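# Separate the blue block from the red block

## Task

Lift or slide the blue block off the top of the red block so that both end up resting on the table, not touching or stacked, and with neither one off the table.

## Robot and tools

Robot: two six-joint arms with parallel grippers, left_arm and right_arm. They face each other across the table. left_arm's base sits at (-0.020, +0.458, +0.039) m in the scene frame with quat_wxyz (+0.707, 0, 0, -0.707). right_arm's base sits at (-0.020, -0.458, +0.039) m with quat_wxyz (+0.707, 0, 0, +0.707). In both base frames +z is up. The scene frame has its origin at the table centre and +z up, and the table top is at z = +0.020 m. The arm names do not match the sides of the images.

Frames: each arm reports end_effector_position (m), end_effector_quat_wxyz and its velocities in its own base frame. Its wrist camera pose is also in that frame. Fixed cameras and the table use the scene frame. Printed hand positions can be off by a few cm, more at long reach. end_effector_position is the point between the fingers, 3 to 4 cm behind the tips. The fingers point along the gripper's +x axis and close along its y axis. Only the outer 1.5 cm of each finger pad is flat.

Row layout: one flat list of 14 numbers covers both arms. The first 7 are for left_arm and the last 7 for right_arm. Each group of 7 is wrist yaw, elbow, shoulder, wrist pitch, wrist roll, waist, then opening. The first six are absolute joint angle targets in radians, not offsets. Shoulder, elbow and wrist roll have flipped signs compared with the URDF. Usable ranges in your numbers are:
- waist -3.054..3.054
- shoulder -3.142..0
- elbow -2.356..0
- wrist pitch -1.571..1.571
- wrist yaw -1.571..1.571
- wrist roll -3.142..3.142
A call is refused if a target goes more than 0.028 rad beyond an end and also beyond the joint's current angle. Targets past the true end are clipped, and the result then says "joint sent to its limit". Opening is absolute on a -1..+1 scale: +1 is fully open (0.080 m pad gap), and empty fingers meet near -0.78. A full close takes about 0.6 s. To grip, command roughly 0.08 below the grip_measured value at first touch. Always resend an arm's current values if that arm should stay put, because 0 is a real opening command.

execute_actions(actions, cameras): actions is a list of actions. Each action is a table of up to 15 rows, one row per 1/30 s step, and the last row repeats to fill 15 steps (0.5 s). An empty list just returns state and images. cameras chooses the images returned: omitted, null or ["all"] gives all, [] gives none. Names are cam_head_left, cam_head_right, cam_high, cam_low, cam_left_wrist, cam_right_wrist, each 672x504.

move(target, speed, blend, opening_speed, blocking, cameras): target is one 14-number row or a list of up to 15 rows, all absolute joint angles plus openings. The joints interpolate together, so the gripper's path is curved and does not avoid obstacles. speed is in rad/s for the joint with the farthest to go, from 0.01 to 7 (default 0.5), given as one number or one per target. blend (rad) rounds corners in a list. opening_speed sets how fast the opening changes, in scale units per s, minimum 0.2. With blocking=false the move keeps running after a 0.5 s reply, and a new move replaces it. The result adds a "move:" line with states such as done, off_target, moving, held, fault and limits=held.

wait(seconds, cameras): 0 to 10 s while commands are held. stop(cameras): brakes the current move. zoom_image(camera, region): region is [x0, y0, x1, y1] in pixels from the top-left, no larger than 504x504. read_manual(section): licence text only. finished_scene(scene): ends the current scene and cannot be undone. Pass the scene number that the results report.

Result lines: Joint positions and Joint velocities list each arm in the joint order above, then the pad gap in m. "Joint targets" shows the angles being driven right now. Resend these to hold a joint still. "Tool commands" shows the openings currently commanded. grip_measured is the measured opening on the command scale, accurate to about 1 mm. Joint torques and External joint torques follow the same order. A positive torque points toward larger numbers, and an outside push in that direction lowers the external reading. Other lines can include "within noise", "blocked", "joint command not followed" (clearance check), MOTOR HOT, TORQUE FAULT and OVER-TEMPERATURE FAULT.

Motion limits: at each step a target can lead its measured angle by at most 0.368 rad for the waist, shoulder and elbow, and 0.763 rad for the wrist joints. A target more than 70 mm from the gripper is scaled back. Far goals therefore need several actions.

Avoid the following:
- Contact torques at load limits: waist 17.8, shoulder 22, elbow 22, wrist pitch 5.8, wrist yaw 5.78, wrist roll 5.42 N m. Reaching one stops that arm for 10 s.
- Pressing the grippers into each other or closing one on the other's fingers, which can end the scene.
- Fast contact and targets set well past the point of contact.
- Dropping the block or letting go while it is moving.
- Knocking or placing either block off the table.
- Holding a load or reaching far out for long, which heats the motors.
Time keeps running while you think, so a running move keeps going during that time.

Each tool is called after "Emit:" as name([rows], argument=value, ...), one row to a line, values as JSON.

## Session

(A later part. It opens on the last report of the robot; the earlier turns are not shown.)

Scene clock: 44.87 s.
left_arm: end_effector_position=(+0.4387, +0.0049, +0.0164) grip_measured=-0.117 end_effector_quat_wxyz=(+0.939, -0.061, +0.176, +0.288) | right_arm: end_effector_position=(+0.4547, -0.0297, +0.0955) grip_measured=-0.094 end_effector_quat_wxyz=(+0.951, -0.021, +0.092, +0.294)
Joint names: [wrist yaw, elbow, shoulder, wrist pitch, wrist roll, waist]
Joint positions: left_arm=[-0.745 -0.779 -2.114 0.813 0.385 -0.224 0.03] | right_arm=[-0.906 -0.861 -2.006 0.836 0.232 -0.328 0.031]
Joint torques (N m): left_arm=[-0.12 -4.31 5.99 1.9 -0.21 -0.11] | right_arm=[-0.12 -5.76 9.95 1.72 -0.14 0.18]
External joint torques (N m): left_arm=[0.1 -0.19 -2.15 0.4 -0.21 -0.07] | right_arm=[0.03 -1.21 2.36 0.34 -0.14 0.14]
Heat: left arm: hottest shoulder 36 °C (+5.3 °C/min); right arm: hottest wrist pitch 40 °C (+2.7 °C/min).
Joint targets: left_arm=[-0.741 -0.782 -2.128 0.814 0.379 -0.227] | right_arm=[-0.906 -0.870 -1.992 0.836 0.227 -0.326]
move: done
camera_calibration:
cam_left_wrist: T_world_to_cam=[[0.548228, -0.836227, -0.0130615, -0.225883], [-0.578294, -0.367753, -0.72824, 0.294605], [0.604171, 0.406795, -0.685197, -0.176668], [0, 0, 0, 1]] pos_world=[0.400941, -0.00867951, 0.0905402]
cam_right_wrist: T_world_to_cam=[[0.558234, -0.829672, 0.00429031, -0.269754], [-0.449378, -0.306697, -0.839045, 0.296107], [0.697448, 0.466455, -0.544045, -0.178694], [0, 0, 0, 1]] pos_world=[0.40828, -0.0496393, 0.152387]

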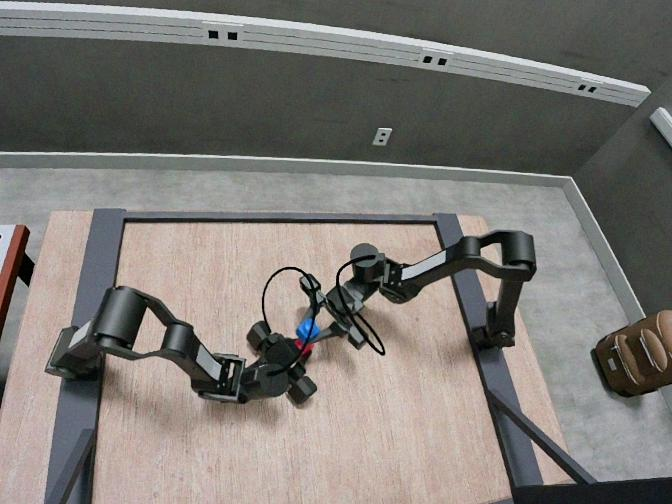

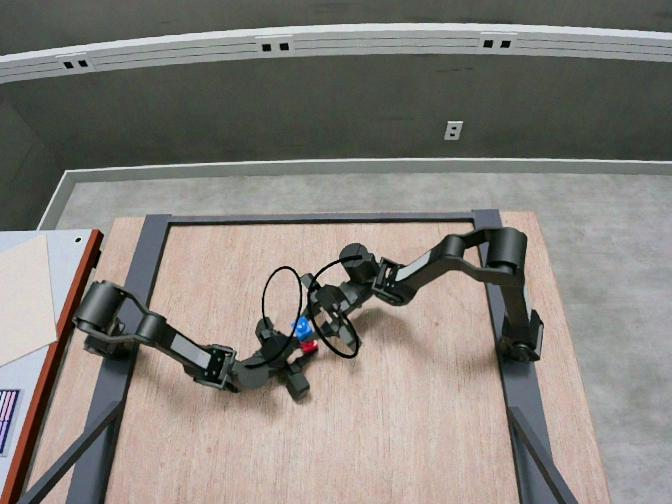

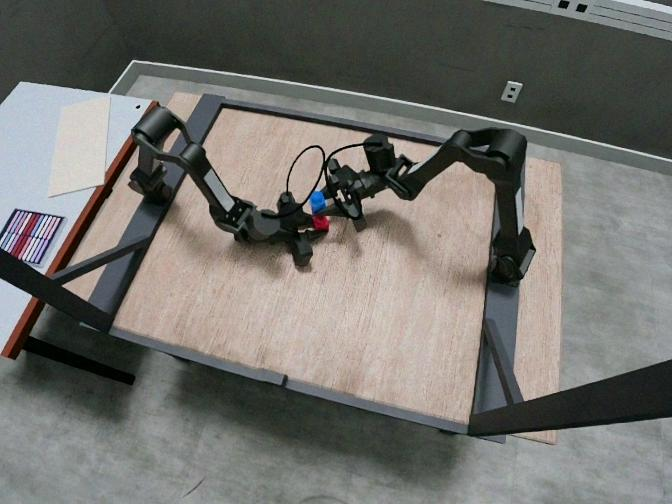

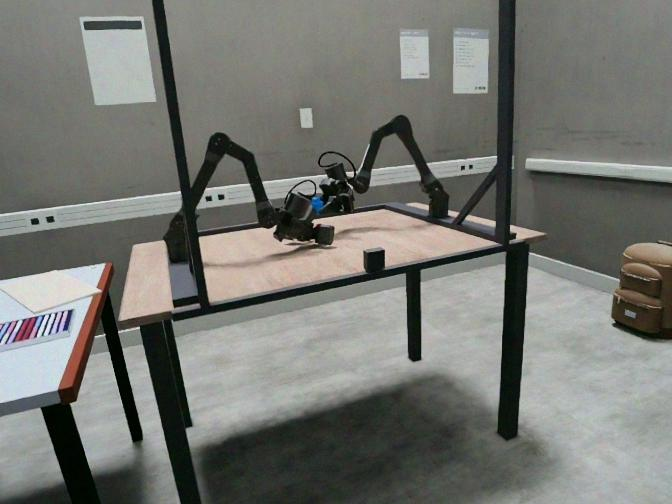

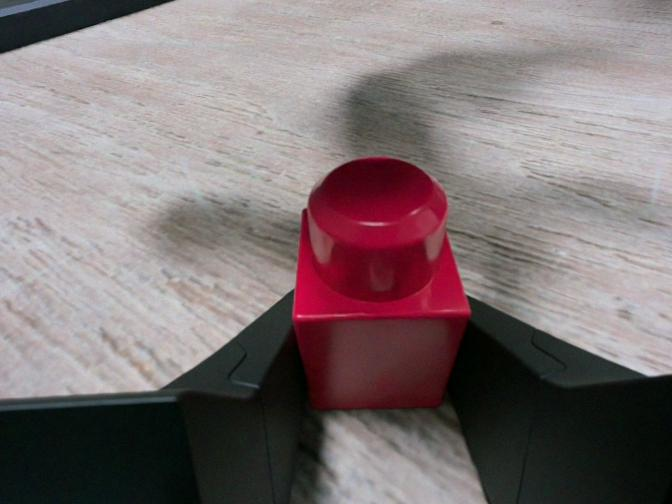

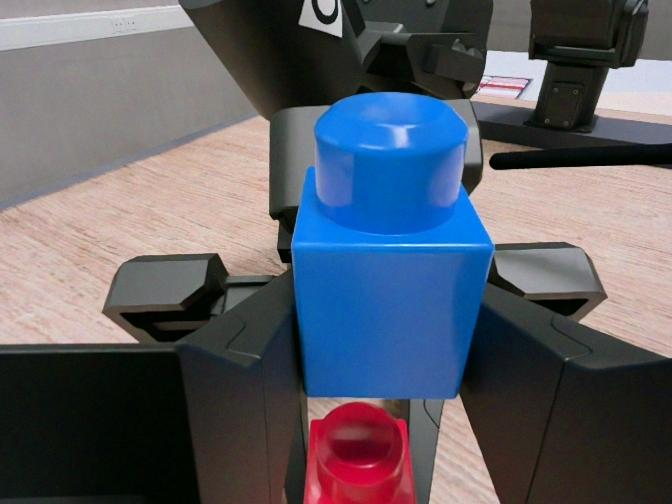

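Emit:
move([
  [-0.7415,-0.7816,-2.138,0.822,0.379,-0.227,-0.25,-0.906,-0.9072,-1.4032,0.21,0.227,-0.3264,-0.25],
  [-0.7415,-0.7816,-2.138,0.822,0.379,-0.227,0.6,0,-1.4353,-1.8465,-1.3458,0,-0.45,-0.25],
  [-0.7415,-0.7816,-2.138,0.822,0.379,-0.227,0.6,0,-1.2618,-1.9158,-1.103,0,-0.45,-0.25],
], speed=[0.6,1.0,0.3], opening_speed=1)

Emit:
zoom_image(camera="cam_low", region=[240, 120, 440, 270])

Scene clock: 55.23 s.
left_arm: end_effector_position=(+0.4387, +0.0049, +0.0145) grip_measured=+0.596 end_effector_quat_wxyz=(+0.939, -0.061, +0.176, +0.288) | right_arm: end_effector_position=(+0.2716, -0.1299, +0.0382) grip_measured=-0.094 end_effector_quat_wxyz=(+0.625, +0.170, +0.749, -0.139)
Joint names: [wrist yaw, elbow, shoulder, wrist pitch, wrist roll, waist]
Joint positions: left_arm=[-0.745 -0.779 -2.122 0.821 0.385 -0.224 0.062] | right_arm=[-0.002 -1.266 -1.912 -1.105 0.005 -0.447 0.031]
Joint torques (N m): left_arm=[-0.15 -4.44 5.78 1.94 -0.17 -0.28] | right_arm=[0.12 -4.17 7.19 0.45 -0.13 -0.21]
External joint torques (N m): left_arm=[0.07 -0.38 -2.35 0.45 -0.17 -0.22] | right_arm=[0.13 0.59 0.04 0.4 -0.13 -0.25]
Heat: left arm: hottest wrist pitch 37 °C (+4.3 °C/min); right arm: hottest wrist pitch 40 °C (+2.2 °C/min).
Joint targets: left_arm=[-0.741 -0.782 -2.138 0.822 0.379 -0.227] | right_arm=[0.000 -1.262 -1.916 -1.103 0.000 -0.450]
move: done
camera_calibration:
cam_left_wrist: T_world_to_cam=[[0.548101, -0.836304, -0.0134181, -0.225882], [-0.578503, -0.367458, -0.728224, 0.293291], [0.604086, 0.406903, -0.685208, -0.178063], [0, 0, 0, 1]] pos_world=[0.401041, -0.00867971, 0.0885403]
cam_right_wrist: T_world_to_cam=[[-0.41177, -0.911282, 0.00314552, 0.00247967], [-0.768458, 0.349085, 0.536294, 0.25426], [-0.489814, 0.218413, -0.844025, 0.266288], [0, 0, 0, 1]] pos_world=[0.326841, -0.144659, 0.0883874]

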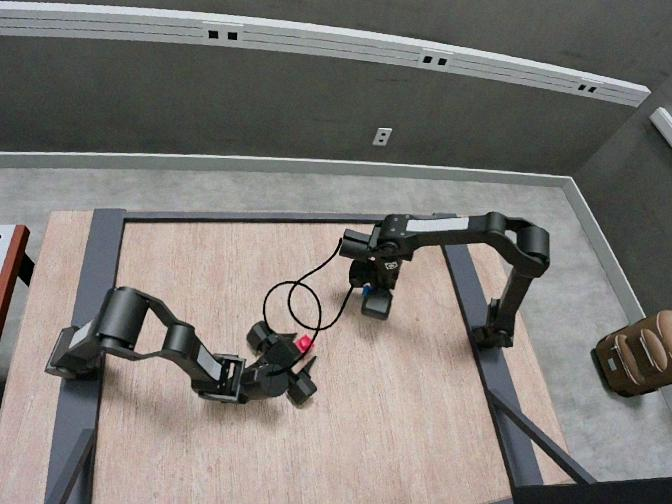

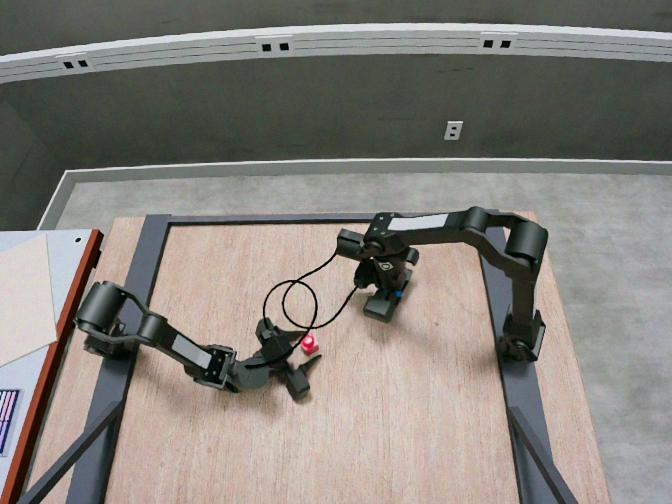

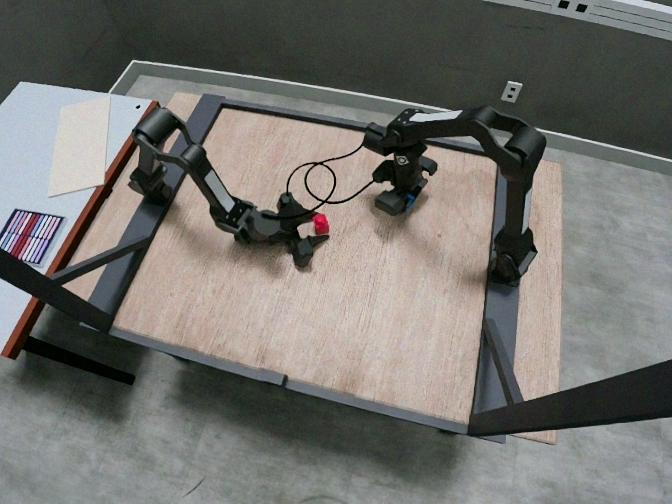

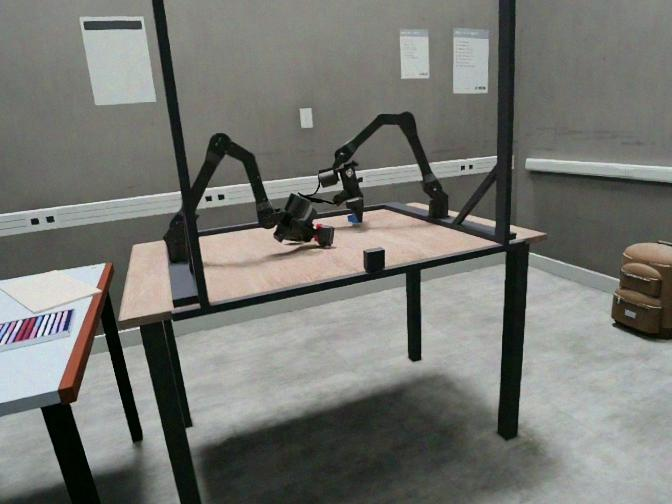

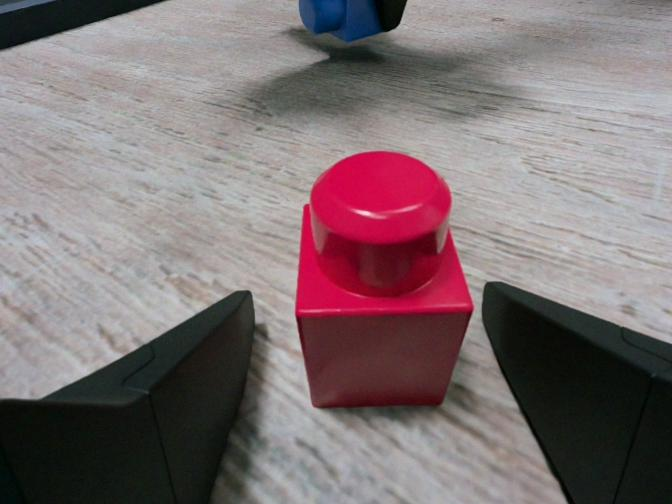

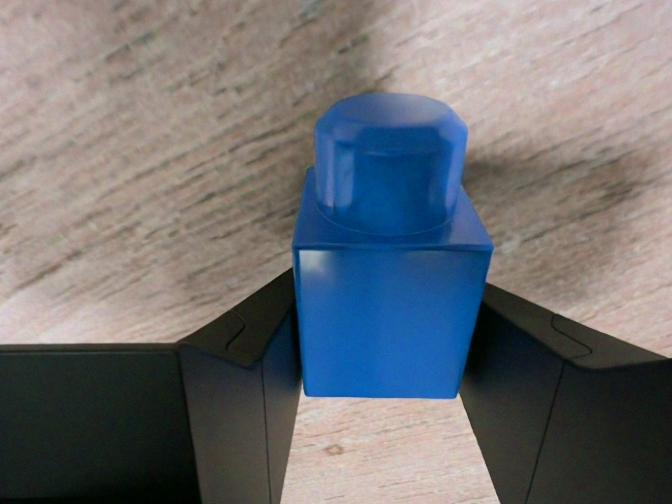

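Scaled by 2.520.

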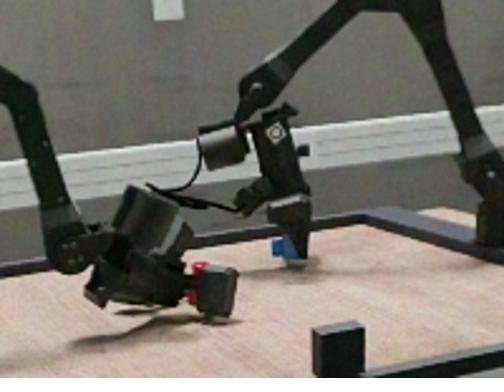

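Emit:
move(target=[-0.7415,-0.7816,-2.128,0.814,0.379,-0.227,0.6,0,-1.241,-1.932,-1.066,0,-0.45,-0.25], speed=0.04, cameras=["cam_low","cam_right_wrist","cam_left_wrist"])

Emit:
zoom_image(camera="cam_left_wrist", region=[240, 0, 480, 120])

Emit:
zoom_image(camera="cam_low", region=[320, 180, 390, 240])

Scene clock: 57.77 s.
left_arm: end_effector_position=(+0.4381, +0.0050, +0.0133) grip_measured=+0.596 end_effector_quat_wxyz=(+0.939, -0.059, +0.179, +0.289) | right_arm: end_effector_position=(+0.2720, -0.1301, +0.0289) grip_measured=-0.094 end_effector_quat_wxyz=(+0.626, +0.169, +0.748, -0.140)
Joint names: [wrist yaw, elbow, shoulder, wrist pitch, wrist roll, waist]
Joint positions: left_arm=[-0.745 -0.779 -2.122 0.814 0.385 -0.224 0.062] | right_arm=[-0.002 -1.246 -1.926 -1.068 0.005 -0.447 0.031]
Joint torques (N m): left_arm=[-0.12 -4.25 7.08 1.77 -0.19 -0.2] | right_arm=[0.12 -4.06 6.9 0.47 -0.14 -0.28]
External joint torques (N m): left_arm=[0.11 -0.17 -1.07 0.27 -0.19 -0.16] | right_arm=[0.13 0.57 -0.26 0.44 -0.14 -0.29]
Heat: left arm: hottest shoulder 37 °C (+5.2 °C/min); right arm: hottest wrist pitch 40 °C (+2.1 °C/min).
Joint targets: left_arm=[-0.741 -0.782 -2.128 0.814 0.379 -0.227] | right_arm=[0.000 -1.241 -1.932 -1.066 0.000 -0.450]
move: done
camera_calibration:
cam_left_wrist: T_world_to_cam=[[0.547943, -0.836315, -0.0183434, -0.225211], [-0.583368, -0.366315, -0.72491, 0.294233], [0.599534, 0.40791, -0.688599, -0.17647], [0, 0, 0, 1]] pos_world=[0.400848, -0.00858126, 0.0876443]
cam_right_wrist: T_world_to_cam=[[-0.411743, -0.911294, 0.0032261, 0.00243255], [-0.76974, 0.349676, 0.534067, 0.260126], [-0.48782, 0.217415, -0.845436, 0.258108], [0, 0, 0, 1]] pos_world=[0.327141, -0.14486, 0.0792817]
Images, in order (width x height): cam_low 672x504, cam_left_wrist 672x504, cam_right_wrist 672x504.

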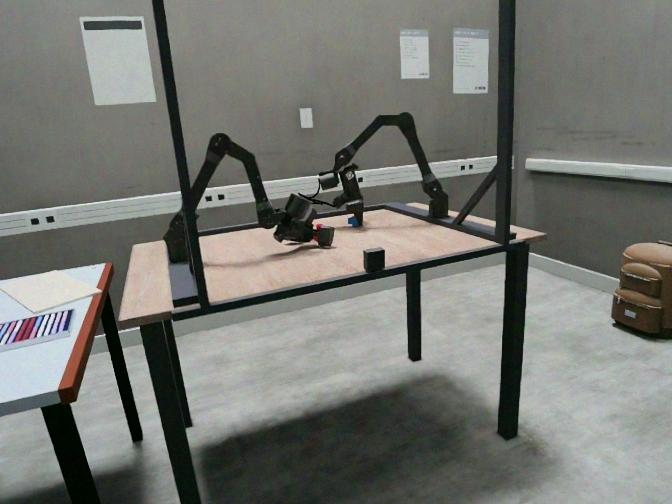

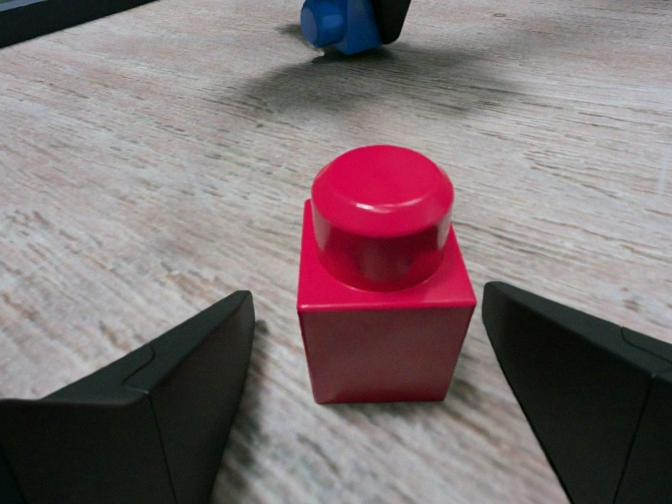

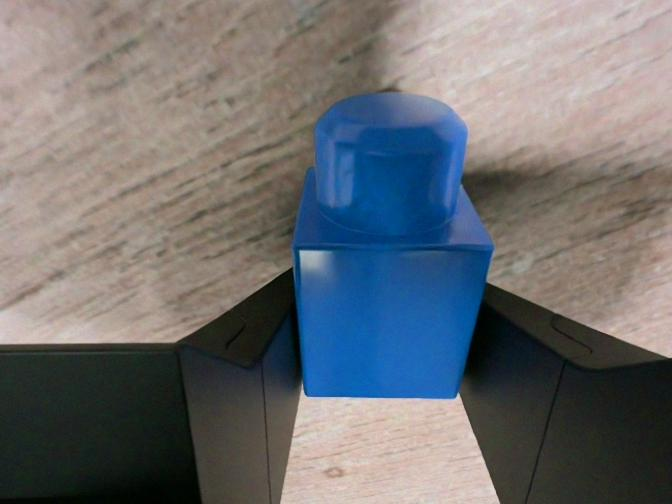

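Scaled by 2.100.

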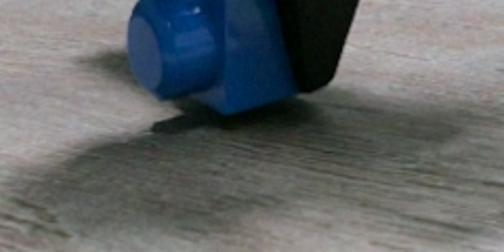

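Scaled by 7.200.

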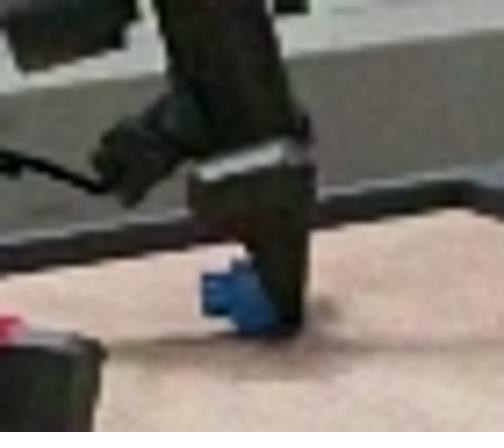

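Emit:
move(target=[-0.7415,-0.7816,-2.128,0.814,0.379,-0.227,0.6,0,-1.228,-1.942,-1.043,0,-0.45,-0.25], speed=0.04, cameras=["cam_low","cam_left_wrist"])

Emit:
zoom_image(camera="cam_left_wrist", region=[240, 0, 480, 120])

Scene clock: 59.70 s.
left_arm: end_effector_position=(+0.4381, +0.0050, +0.0133) grip_measured=+0.596 end_effector_quat_wxyz=(+0.939, -0.059, +0.179, +0.289) | right_arm: end_effector_position=(+0.2723, -0.1303, +0.0233) grip_measured=-0.094 end_effector_quat_wxyz=(+0.627, +0.169, +0.747, -0.140)
Joint names: [wrist yaw, elbow, shoulder, wrist pitch, wrist roll, waist]
Joint positions: left_arm=[-0.745 -0.779 -2.122 0.814 0.385 -0.224 0.062] | right_arm=[-0.002 -1.234 -1.935 -1.046 0.005 -0.447 0.031]
Joint torques (N m): left_arm=[-0.15 -4.38 6.96 1.82 -0.24 -0.16] | right_arm=[0.1 -3.92 6.88 0.46 -0.13 -0.14]
External joint torques (N m): left_arm=[0.09 -0.3 -1.2 0.33 -0.23 -0.21] | right_arm=[0.11 0.68 -0.31 0.44 -0.13 -0.14]
Heat: left arm: hottest shoulder 37 °C (+5.0 °C/min); right arm: hottest wrist pitch 40 °C (+2.0 °C/min).
Joint targets: left_arm=[-0.741 -0.782 -2.128 0.814 0.379 -0.227] | right_arm=[0.000 -1.228 -1.942 -1.043 0.000 -0.450]
move: done
camera_calibration:
cam_left_wrist: T_world_to_cam=[[0.54794, -0.83631, -0.0186173, -0.225186], [-0.58361, -0.36624, -0.724753, 0.294317], [0.5993, 0.407987, -0.688757, -0.176362], [0, 0, 0, 1]] pos_world=[0.400849, -0.00858137, 0.0876445]
Images, in order (width x height): cam_low 672x504, cam_left_wrist 672x504.

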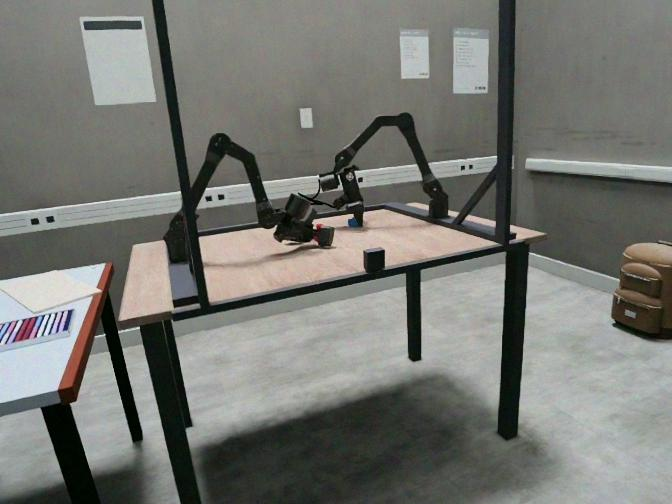

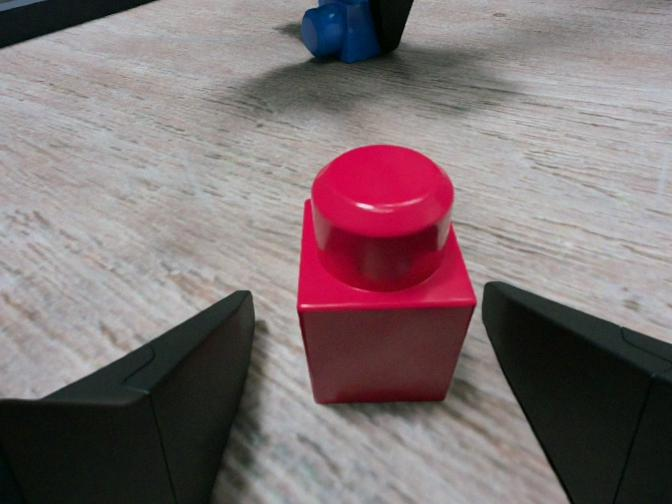

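Scaled by 2.100.

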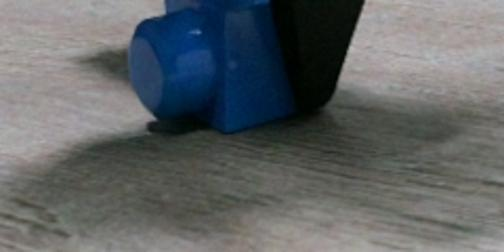

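Emit:
move(target=[-0.7415,-0.7816,-2.128,0.814,0.379,-0.227,0.6,0,-1.221,-1.948,-1.031,0,-0.45,-0.25], speed=0.03, cameras=["cam_low","cam_left_wrist"])

Emit:
zoom_image(camera="cam_left_wrist", region=[240, 0, 480, 120])

Scene clock: 62.00 s.
left_arm: end_effector_position=(+0.4381, +0.0050, +0.0133) grip_measured=+0.596 end_effector_quat_wxyz=(+0.939, -0.059, +0.179, +0.289) | right_arm: end_effector_position=(+0.2721, -0.1302, +0.0223) grip_measured=-0.094 end_effector_quat_wxyz=(+0.627, +0.169, +0.747, -0.140)
Joint names: [wrist yaw, elbow, shoulder, wrist pitch, wrist roll, waist]
Joint positions: left_arm=[-0.745 -0.779 -2.122 0.814 0.385 -0.224 0.062] | right_arm=[-0.002 -1.23 -1.935 -1.041 0.005 -0.447 0.031]
Joint torques (N m): left_arm=[-0.14 -4.28 6.97 1.79 -0.18 -0.16] | right_arm=[0.1 -3.42 6.22 1.08 -0.13 -0.22]
External joint torques (N m): left_arm=[0.09 -0.2 -1.17 0.29 -0.18 -0.19] | right_arm=[0.1 1.24 -1.03 1.03 -0.13 -0.18]
Heat: left arm: hottest shoulder 37 °C (+4.0 °C/min); right arm: hottest wrist pitch 40 °C (+2.0 °C/min).
Joint targets: left_arm=[-0.741 -0.782 -2.128 0.814 0.379 -0.227] | right_arm=[0.000 -1.221 -1.948 -1.031 0.000 -0.450]
move: done
camera_calibration:
cam_left_wrist: T_world_to_cam=[[0.54794, -0.83631, -0.0186173, -0.225186], [-0.58361, -0.36624, -0.724753, 0.294317], [0.5993, 0.407987, -0.688757, -0.176362], [0, 0, 0, 1]] pos_world=[0.400849, -0.00858137, 0.0876445]
Images, in order (width x height): cam_low 672x504, cam_left_wrist 672x504.

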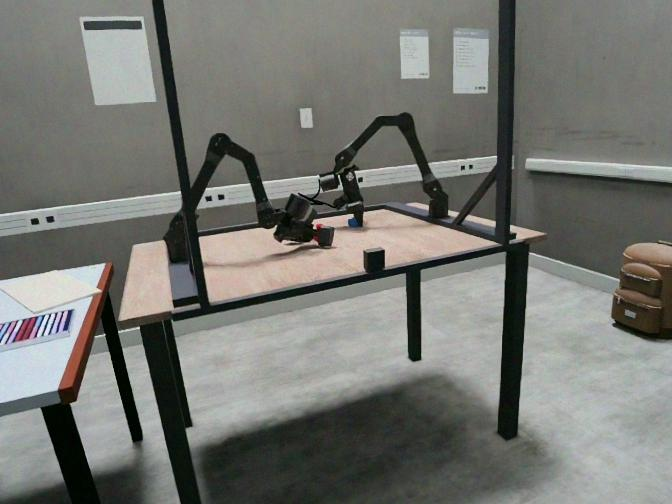

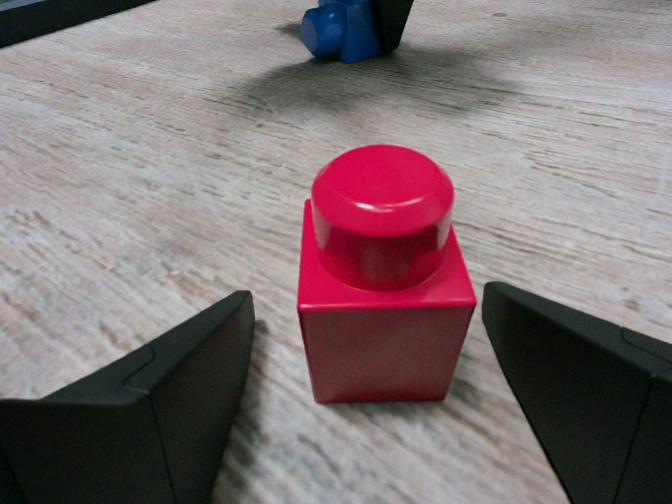

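Scaled by 2.100.

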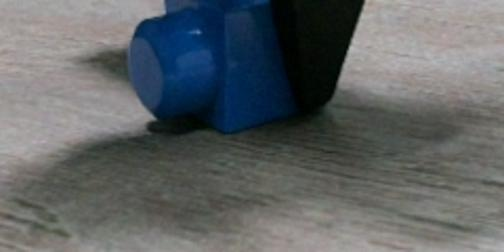

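Contact. Release (at the resting pose), lift right, retreat left.

Emit:
move([
  [-0.7415,-0.7816,-2.128,0.814,0.379,-0.227,0.6,0,-1.228,-1.940,-1.041,0,-0.45,0.5],
  [-0.958,-0.547,-1.814,0.557,0.613,-0.4815,0.6,0,-1.4353,-1.8465,-1.3458,0,-0.45,0.5],
], speed=[0.1,0.5], opening_speed=1.2)

Scene clock: 64.70 s.
left_arm: end_effector_position=(+0.3527, -0.0451, +0.0409) grip_measured=+0.596 end_effector_quat_wxyz=(+0.938, -0.054, +0.186, +0.288) | right_arm: end_effector_position=(+0.2686, -0.1286, +0.0950) grip_measured=+0.497 end_effector_quat_wxyz=(+0.616, +0.171, +0.756, -0.137)
Joint names: [wrist yaw, elbow, shoulder, wrist pitch, wrist roll, waist]
Joint positions: left_arm=[-0.95 -0.555 -1.827 0.558 0.607 -0.479 0.062] | right_arm=[-0.002 -1.425 -1.857 -1.343 0.005 -0.447 0.057]
Joint torques (N m): left_arm=[-0.71 -3.35 7.09 1.48 0.2 0.13] | right_arm=[0.09 -6.18 8.81 0.04 -0.14 -0.3]
External joint torques (N m): left_arm=[-0.36 0.86 0.95 0.19 0.2 0.14] | right_arm=[0.1 -1.13 1.72 0.04 -0.14 -0.29]
Heat: left arm: hottest shoulder 38 °C (+5.0 °C/min); right arm: hottest wrist pitch 40 °C (+2.0 °C/min).
Joint targets: left_arm=[-0.958 -0.547 -1.814 0.557 0.613 -0.482] | right_arm=[0.000 -1.435 -1.846 -1.346 0.000 -0.450]
move: done
camera_calibration:
cam_left_wrist: T_world_to_cam=[[0.544604, -0.838122, -0.0309438, -0.218256], [-0.596063, -0.360833, -0.717292, 0.250438], [0.590013, 0.409085, -0.696085, -0.0820732], [0, 0, 0, 1]] pos_world=[0.316564, -0.0589839, 0.115754]
cam_right_wrist: T_world_to_cam=[[-0.411606, -0.911357, 0.00297825, 0.00225302], [-0.756391, 0.343437, 0.556708, 0.215185], [-0.508382, 0.226892, -0.830703, 0.317374], [0, 0, 0, 1]] pos_world=[0.325039, -0.143859, 0.143841]

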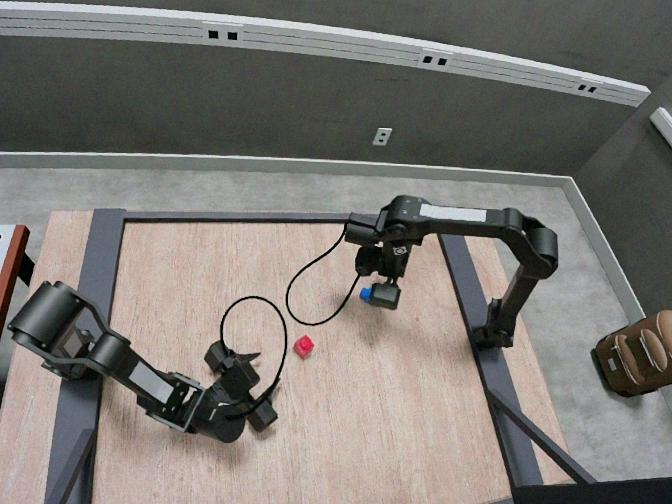

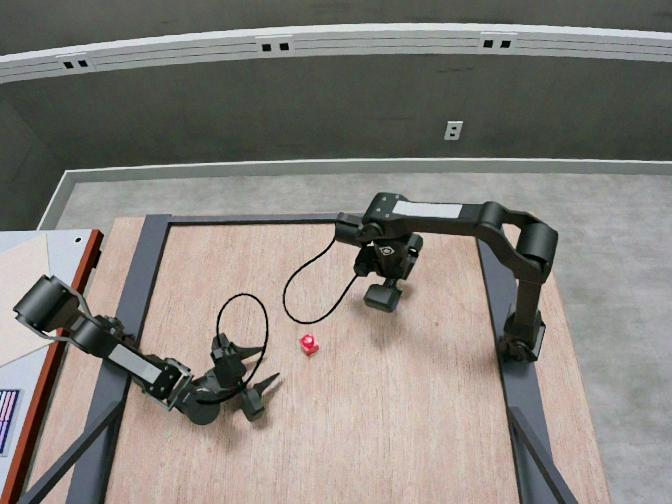

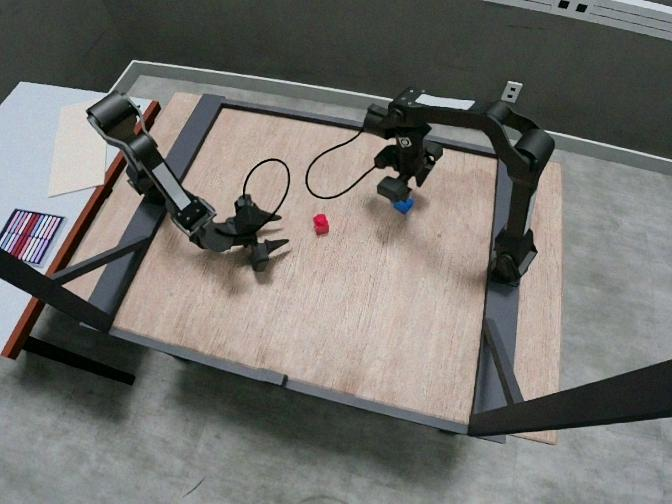

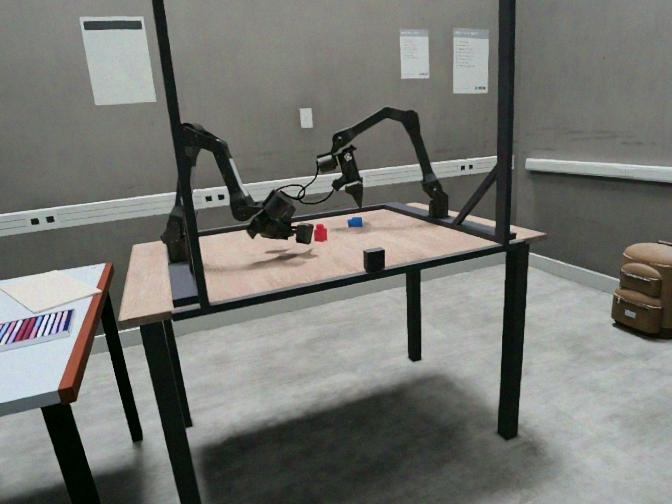

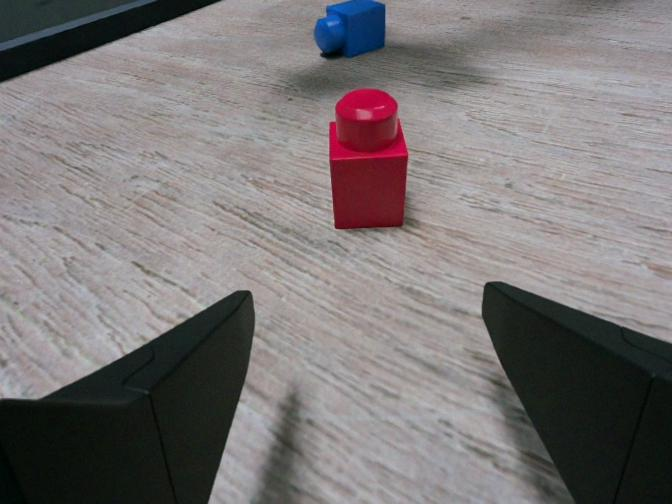

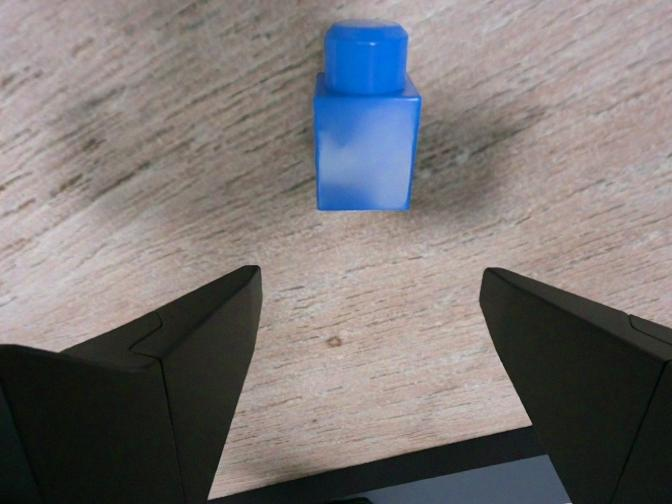

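Emit:
finished_scene(scene=2)

The scene is finished: the task was done.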